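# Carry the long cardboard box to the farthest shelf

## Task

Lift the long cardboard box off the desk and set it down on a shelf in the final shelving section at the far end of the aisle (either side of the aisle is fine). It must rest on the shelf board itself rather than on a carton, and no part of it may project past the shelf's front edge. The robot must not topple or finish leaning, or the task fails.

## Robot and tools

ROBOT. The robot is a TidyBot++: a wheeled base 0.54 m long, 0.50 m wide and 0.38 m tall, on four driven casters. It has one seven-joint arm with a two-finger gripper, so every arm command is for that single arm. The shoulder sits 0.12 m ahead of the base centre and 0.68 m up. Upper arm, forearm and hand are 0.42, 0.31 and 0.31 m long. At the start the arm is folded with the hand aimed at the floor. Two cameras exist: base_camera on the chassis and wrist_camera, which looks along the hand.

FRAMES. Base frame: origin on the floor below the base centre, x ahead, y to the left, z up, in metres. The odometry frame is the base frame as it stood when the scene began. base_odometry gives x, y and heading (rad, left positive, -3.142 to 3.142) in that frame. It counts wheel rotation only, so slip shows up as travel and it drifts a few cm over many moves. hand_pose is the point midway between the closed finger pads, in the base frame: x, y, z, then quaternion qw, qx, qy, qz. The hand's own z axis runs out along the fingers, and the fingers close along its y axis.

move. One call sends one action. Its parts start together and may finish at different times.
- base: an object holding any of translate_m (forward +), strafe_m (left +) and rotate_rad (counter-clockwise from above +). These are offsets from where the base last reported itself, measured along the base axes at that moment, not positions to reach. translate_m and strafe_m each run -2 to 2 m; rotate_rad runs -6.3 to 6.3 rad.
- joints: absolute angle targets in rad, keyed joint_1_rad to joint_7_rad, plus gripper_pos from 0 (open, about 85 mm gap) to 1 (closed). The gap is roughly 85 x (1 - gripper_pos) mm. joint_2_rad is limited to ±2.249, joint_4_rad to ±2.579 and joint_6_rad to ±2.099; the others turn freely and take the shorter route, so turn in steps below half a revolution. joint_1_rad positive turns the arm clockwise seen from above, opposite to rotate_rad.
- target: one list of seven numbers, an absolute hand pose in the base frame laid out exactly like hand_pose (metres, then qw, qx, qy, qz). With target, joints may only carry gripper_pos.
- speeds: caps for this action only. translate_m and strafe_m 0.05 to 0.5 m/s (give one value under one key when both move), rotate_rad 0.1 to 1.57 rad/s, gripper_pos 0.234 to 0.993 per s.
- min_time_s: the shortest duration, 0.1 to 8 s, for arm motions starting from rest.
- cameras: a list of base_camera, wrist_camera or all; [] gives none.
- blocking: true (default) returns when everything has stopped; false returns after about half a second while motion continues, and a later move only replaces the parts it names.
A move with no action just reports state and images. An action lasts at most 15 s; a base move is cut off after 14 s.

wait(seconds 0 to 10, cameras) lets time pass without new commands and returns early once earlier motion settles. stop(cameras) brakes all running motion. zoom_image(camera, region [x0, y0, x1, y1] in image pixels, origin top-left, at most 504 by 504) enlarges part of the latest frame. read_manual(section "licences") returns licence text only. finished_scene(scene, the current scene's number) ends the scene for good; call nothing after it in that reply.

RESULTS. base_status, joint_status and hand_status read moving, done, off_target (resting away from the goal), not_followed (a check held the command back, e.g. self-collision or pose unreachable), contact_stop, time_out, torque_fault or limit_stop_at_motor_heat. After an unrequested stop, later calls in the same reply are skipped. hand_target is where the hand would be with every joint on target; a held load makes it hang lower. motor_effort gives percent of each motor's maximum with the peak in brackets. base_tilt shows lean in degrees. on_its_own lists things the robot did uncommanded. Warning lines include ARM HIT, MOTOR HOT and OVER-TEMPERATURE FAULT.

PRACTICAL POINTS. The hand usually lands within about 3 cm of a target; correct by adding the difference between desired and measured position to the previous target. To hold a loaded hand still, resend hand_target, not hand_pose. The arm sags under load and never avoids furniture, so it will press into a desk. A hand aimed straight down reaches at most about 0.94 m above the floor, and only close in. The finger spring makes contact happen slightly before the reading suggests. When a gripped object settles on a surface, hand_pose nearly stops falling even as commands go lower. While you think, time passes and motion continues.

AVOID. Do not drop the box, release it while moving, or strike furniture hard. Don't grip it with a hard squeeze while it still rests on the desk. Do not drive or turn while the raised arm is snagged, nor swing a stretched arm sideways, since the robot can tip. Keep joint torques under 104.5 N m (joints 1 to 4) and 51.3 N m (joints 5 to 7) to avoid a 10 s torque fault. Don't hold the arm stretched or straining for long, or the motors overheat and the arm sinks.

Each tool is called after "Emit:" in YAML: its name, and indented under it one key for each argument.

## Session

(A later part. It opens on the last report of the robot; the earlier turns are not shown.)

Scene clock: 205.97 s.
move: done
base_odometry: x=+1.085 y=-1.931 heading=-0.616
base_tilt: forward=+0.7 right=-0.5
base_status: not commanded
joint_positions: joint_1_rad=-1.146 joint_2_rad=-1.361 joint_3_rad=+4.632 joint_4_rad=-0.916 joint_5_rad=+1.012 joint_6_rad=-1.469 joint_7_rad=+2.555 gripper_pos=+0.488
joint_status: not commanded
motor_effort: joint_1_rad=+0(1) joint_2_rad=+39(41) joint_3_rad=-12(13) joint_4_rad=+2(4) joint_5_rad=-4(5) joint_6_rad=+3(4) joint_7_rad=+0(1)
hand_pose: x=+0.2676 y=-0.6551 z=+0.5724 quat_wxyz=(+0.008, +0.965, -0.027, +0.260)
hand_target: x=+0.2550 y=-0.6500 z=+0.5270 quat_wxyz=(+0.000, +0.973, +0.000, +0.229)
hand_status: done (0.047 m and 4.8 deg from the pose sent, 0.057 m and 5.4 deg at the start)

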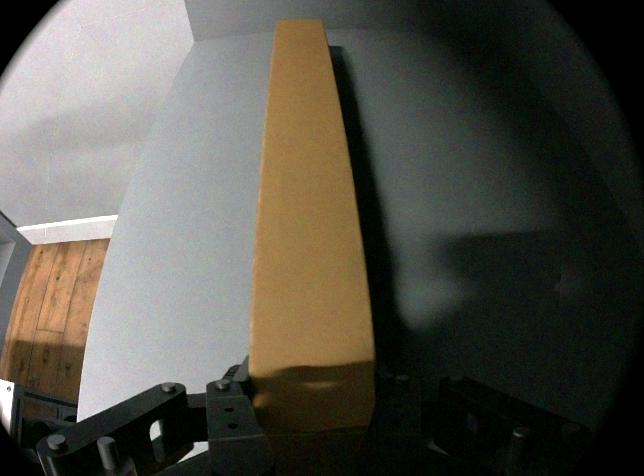

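Emit:
move:
  target: [0.255, -0.65, 0.515, 0, 0.9734, 0, 0.2292]
  min_time_s: 1.5
  cameras: ["wrist_camera"]

Scene clock: 209.67 s.
move: done
base_odometry: x=+1.085 y=-1.931 heading=-0.616
base_tilt: forward=+0.7 right=-0.6
base_status: not commanded
joint_positions: joint_1_rad=-1.146 joint_2_rad=-1.361 joint_3_rad=+4.632 joint_4_rad=-0.918 joint_5_rad=+1.014 joint_6_rad=-1.469 joint_7_rad=+2.555 gripper_pos=+0.488
joint_status: not commanded
motor_effort: joint_1_rad=+0(1) joint_2_rad=+34(39) joint_3_rad=-9(12) joint_4_rad=+2(3) joint_5_rad=-3(4) joint_6_rad=-1(2) joint_7_rad=+0(2)
hand_pose: x=+0.2675 y=-0.6548 z=+0.5719 quat_wxyz=(+0.008, +0.966, -0.026, +0.259)
hand_target: x=+0.2550 y=-0.6500 z=+0.5150 quat_wxyz=(+0.000, +0.973, +0.000, +0.229)
hand_status: done (0.058 m and 4.7 deg from the pose sent, 0.059 m and 4.8 deg at the start)

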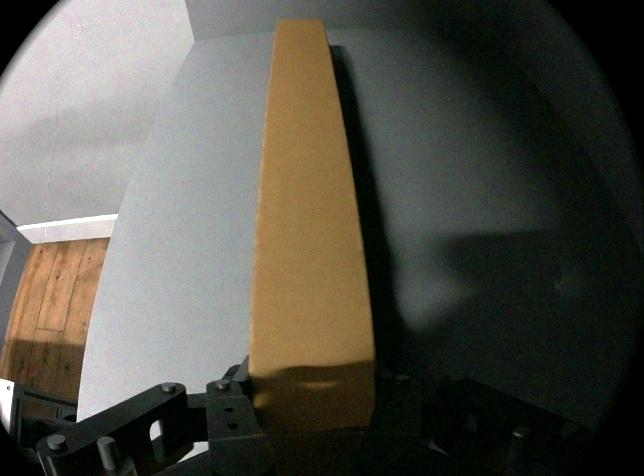

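Emit:
move:
  target: [0.255, -0.65, 0.53, 0, 0.9734, 0, 0.2292]
  min_time_s: 1
  cameras: []

Emit:
move:
  joints: {"gripper_pos": 0.25}
  speeds: {"gripper_pos": 0.234}
  cameras: ["wrist_camera"]

Scene clock: 217.20 s.
move: done
base_odometry: x=+1.085 y=-1.931 heading=-0.616
base_tilt: forward=+0.7 right=-0.6
base_status: not commanded
joint_positions: joint_1_rad=-1.146 joint_2_rad=-1.361 joint_3_rad=+4.632 joint_4_rad=-0.918 joint_5_rad=+1.014 joint_6_rad=-1.469 joint_7_rad=+2.555 gripper_pos=+0.488
joint_status: not commanded
motor_effort: joint_1_rad=+0(0) joint_2_rad=+33(35) joint_3_rad=-9(9) joint_4_rad=+1(2) joint_5_rad=-3(3) joint_6_rad=-2(2) joint_7_rad=+0(1)
hand_pose: x=+0.2675 y=-0.6548 z=+0.5719 quat_wxyz=(+0.008, +0.966, -0.026, +0.259)
hand_target: x=+0.2550 y=-0.6500 z=+0.5300 quat_wxyz=(+0.000, +0.973, +0.000, +0.229)
hand_status: done (0.044 m and 4.7 deg from the pose sent, 0.044 m and 4.7 deg at the start)

Scene clock: 218.80 s.
move: done
base_odometry: x=+1.085 y=-1.931 heading=-0.616
base_tilt: forward=+0.6 right=-0.5
base_status: not commanded
joint_positions: joint_1_rad=-1.146 joint_2_rad=-1.365 joint_3_rad=+4.640 joint_4_rad=-0.918 joint_5_rad=+1.015 joint_6_rad=-1.469 joint_7_rad=+2.556 gripper_pos=+0.253
joint_status: all done
motor_effort: joint_1_rad=+0(1) joint_2_rad=+40(41) joint_3_rad=-12(13) joint_4_rad=+3(4) joint_5_rad=-4(4) joint_6_rad=+3(4) joint_7_rad=+0(2)
hand_pose: x=+0.2658 y=-0.6541 z=+0.5664 quat_wxyz=(+0.005, +0.966, -0.027, +0.255)
hand_target: x=+0.2550 y=-0.6500 z=+0.5300 quat_wxyz=(+0.000, +0.973, +0.000, +0.229)
hand_status: not commanded

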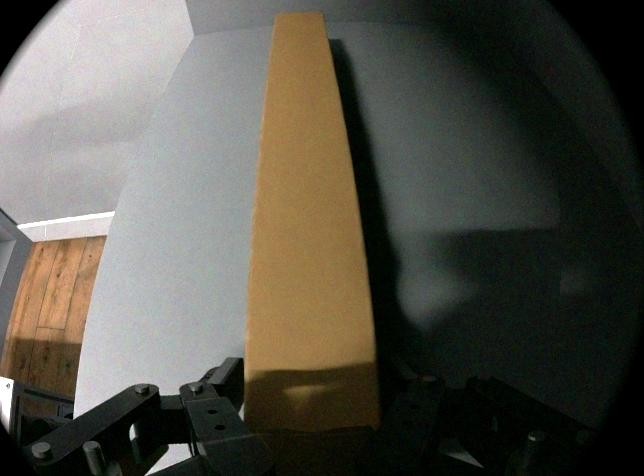

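Emit:
move:
  joints: {"gripper_pos": 0.05}
  cameras: []

Emit:
move:
  target: [0.255, -0.65, 0.615, 0, 0.9659, 0, 0.2588]
  min_time_s: 2.5
  cameras: ["wrist_camera"]

Scene clock: 224.00 s.
move: done
base_odometry: x=+1.085 y=-1.931 heading=-0.616
base_tilt: forward=+0.7 right=-0.6
base_status: not commanded
joint_positions: joint_1_rad=-1.146 joint_2_rad=-1.365 joint_3_rad=+4.640 joint_4_rad=-0.918 joint_5_rad=+1.015 joint_6_rad=-1.469 joint_7_rad=+2.556 gripper_pos=+0.053
joint_status: all done
motor_effort: joint_1_rad=+0(1) joint_2_rad=+40(41) joint_3_rad=-13(13) joint_4_rad=+3(3) joint_5_rad=-4(4) joint_6_rad=+2(4) joint_7_rad=+0(1)
hand_pose: x=+0.2658 y=-0.6541 z=+0.5664 quat_wxyz=(+0.005, +0.966, -0.027, +0.255)
hand_target: x=+0.2550 y=-0.6500 z=+0.5300 quat_wxyz=(+0.000, +0.973, +0.000, +0.229)
hand_status: not commanded

Scene clock: 226.80 s.
move: done
base_odometry: x=+1.085 y=-1.931 heading=-0.616
base_tilt: forward=+0.7 right=-0.6
base_status: not commanded
joint_positions: joint_1_rad=-1.157 joint_2_rad=-1.335 joint_3_rad=+4.595 joint_4_rad=-0.834 joint_5_rad=+1.015 joint_6_rad=-1.540 joint_7_rad=+2.575 gripper_pos=+0.053
joint_status: not commanded
motor_effort: joint_1_rad=+0(0) joint_2_rad=+41(42) joint_3_rad=-12(13) joint_4_rad=+3(3) joint_5_rad=-5(5) joint_6_rad=+3(4) joint_7_rad=+0(2)
hand_pose: x=+0.2536 y=-0.6612 z=+0.5998 quat_wxyz=(+0.008, +0.964, -0.034, +0.262)
hand_target: x=+0.2550 y=-0.6500 z=+0.6150 quat_wxyz=(+0.000, +0.966, +0.000, +0.259)
hand_status: done (0.019 m and 4.1 deg from the pose sent, 0.050 m and 3.2 deg at the start)

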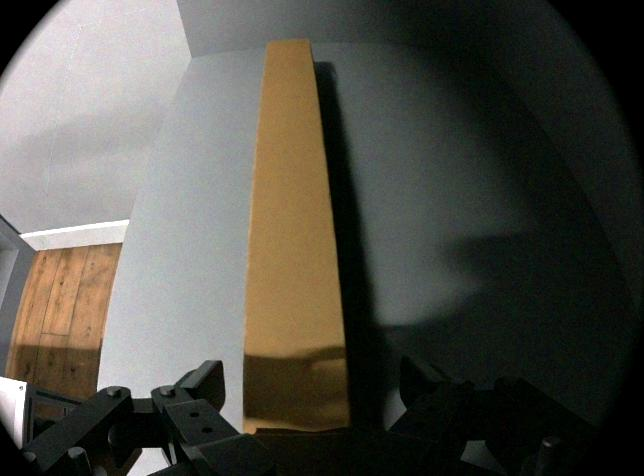

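Emit:
move:
  target: [0.255, -0.64, 0.64, 0, 0.9659, 0, 0.2588]
  min_time_s: 1.5
  cameras: ["wrist_camera"]

Scene clock: 231.50 s.
move: done
base_odometry: x=+1.085 y=-1.931 heading=-0.616
base_tilt: forward=+0.6 right=-0.5
base_status: not commanded
joint_positions: joint_1_rad=-1.157 joint_2_rad=-1.300 joint_3_rad=+4.578 joint_4_rad=-0.834 joint_5_rad=+1.015 joint_6_rad=-1.566 joint_7_rad=+2.575 gripper_pos=+0.053
joint_status: not commanded
motor_effort: joint_1_rad=+0(0) joint_2_rad=+40(41) joint_3_rad=-11(12) joint_4_rad=+3(4) joint_5_rad=-4(4) joint_6_rad=+4(4) joint_7_rad=+0(1)
hand_pose: x=+0.2531 y=-0.6563 z=+0.6228 quat_wxyz=(+0.015, +0.966, -0.025, +0.256)
hand_target: x=+0.2550 y=-0.6400 z=+0.6400 quat_wxyz=(+0.000, +0.966, +0.000, +0.259)
hand_status: done (0.024 m and 3.3 deg from the pose sent, 0.045 m and 4.1 deg at the start)

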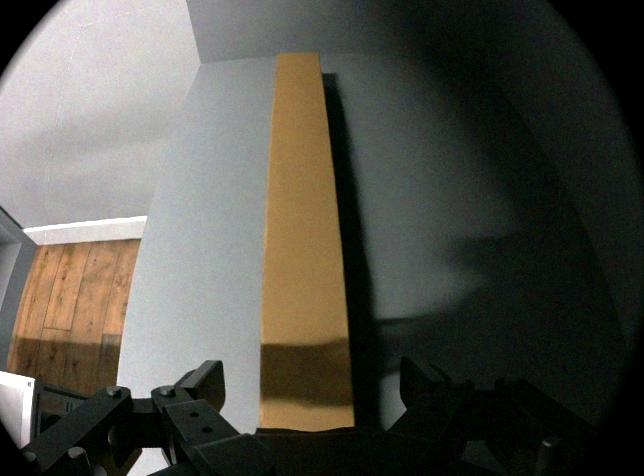

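Emit:
move:
  target: [0.255, -0.53, 0.65, 0, 0.9659, 0, 0.2588]
  min_time_s: 2
  cameras: ["wrist_camera"]

Emit:
move:
  target: [0.27, -0.38, 0.64, 0, 0.9659, 0, 0.2588]
  min_time_s: 1.5
  cameras: ["wrist_camera"]

Scene clock: 237.40 s.
move: done
base_odometry: x=+1.085 y=-1.931 heading=-0.616
base_tilt: forward=+0.7 right=-0.5
base_status: not commanded
joint_positions: joint_1_rad=-0.916 joint_2_rad=-1.212 joint_3_rad=+4.571 joint_4_rad=-1.334 joint_5_rad=+0.914 joint_6_rad=-1.493 joint_7_rad=+2.414 gripper_pos=+0.053
joint_status: not commanded
motor_effort: joint_1_rad=+0(1) joint_2_rad=+32(41) joint_3_rad=-14(14) joint_4_rad=+6(7) joint_5_rad=-3(4) joint_6_rad=+3(4) joint_7_rad=+0(2)
hand_pose: x=+0.2295 y=-0.5365 z=+0.6260 quat_wxyz=(-0.005, +0.976, +0.017, +0.219)
hand_target: x=+0.2550 y=-0.5300 z=+0.6500 quat_wxyz=(+0.000, +0.966, +0.000, +0.259)
hand_status: done (0.036 m and 5.1 deg from the pose sent, 0.129 m and 3.3 deg at the start)

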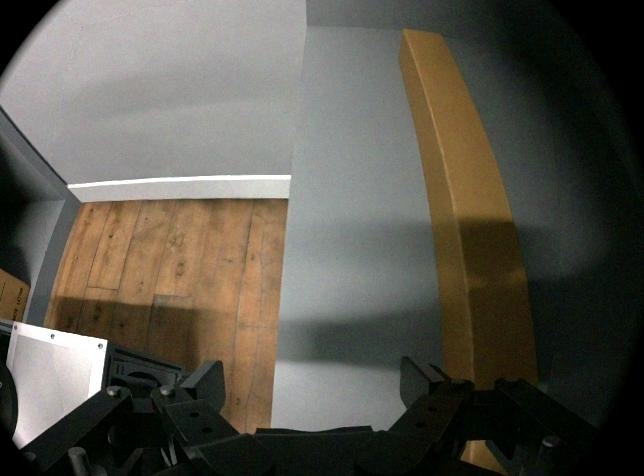

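Scene clock: 239.20 s.
move: done
base_odometry: x=+1.085 y=-1.931 heading=-0.616
base_tilt: forward=+0.7 right=-0.5
base_status: not commanded
joint_positions: joint_1_rad=-0.668 joint_2_rad=-1.055 joint_3_rad=+4.518 joint_4_rad=-1.872 joint_5_rad=+0.779 joint_6_rad=-1.198 joint_7_rad=+2.208 gripper_pos=+0.053
joint_status: not commanded
motor_effort: joint_1_rad=+0(1) joint_2_rad=+22(33) joint_3_rad=-12(14) joint_4_rad=+9(10) joint_5_rad=-2(4) joint_6_rad=+4(5) joint_7_rad=-1(1)
hand_pose: x=+0.2475 y=-0.3942 z=+0.6250 quat_wxyz=(+0.007, +0.974, +0.022, +0.225)
hand_target: x=+0.2700 y=-0.3800 z=+0.6400 quat_wxyz=(+0.000, +0.966, +0.000, +0.259)
hand_status: done (0.031 m and 4.8 deg from the pose sent, 0.162 m and 5.1 deg at the start)

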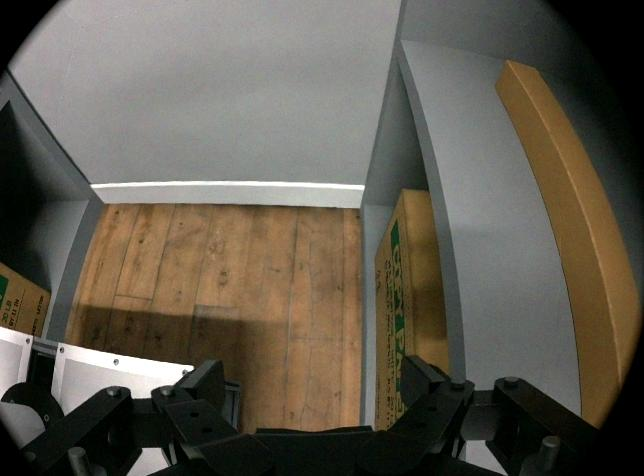

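The box is sitting on the right-hand shelf of the last section, well back from the front edge. It isn't touching a carton, and the hand is clear of it.

Emit:
finished_scene:
  scene: 2

The scene is finished: the task was done.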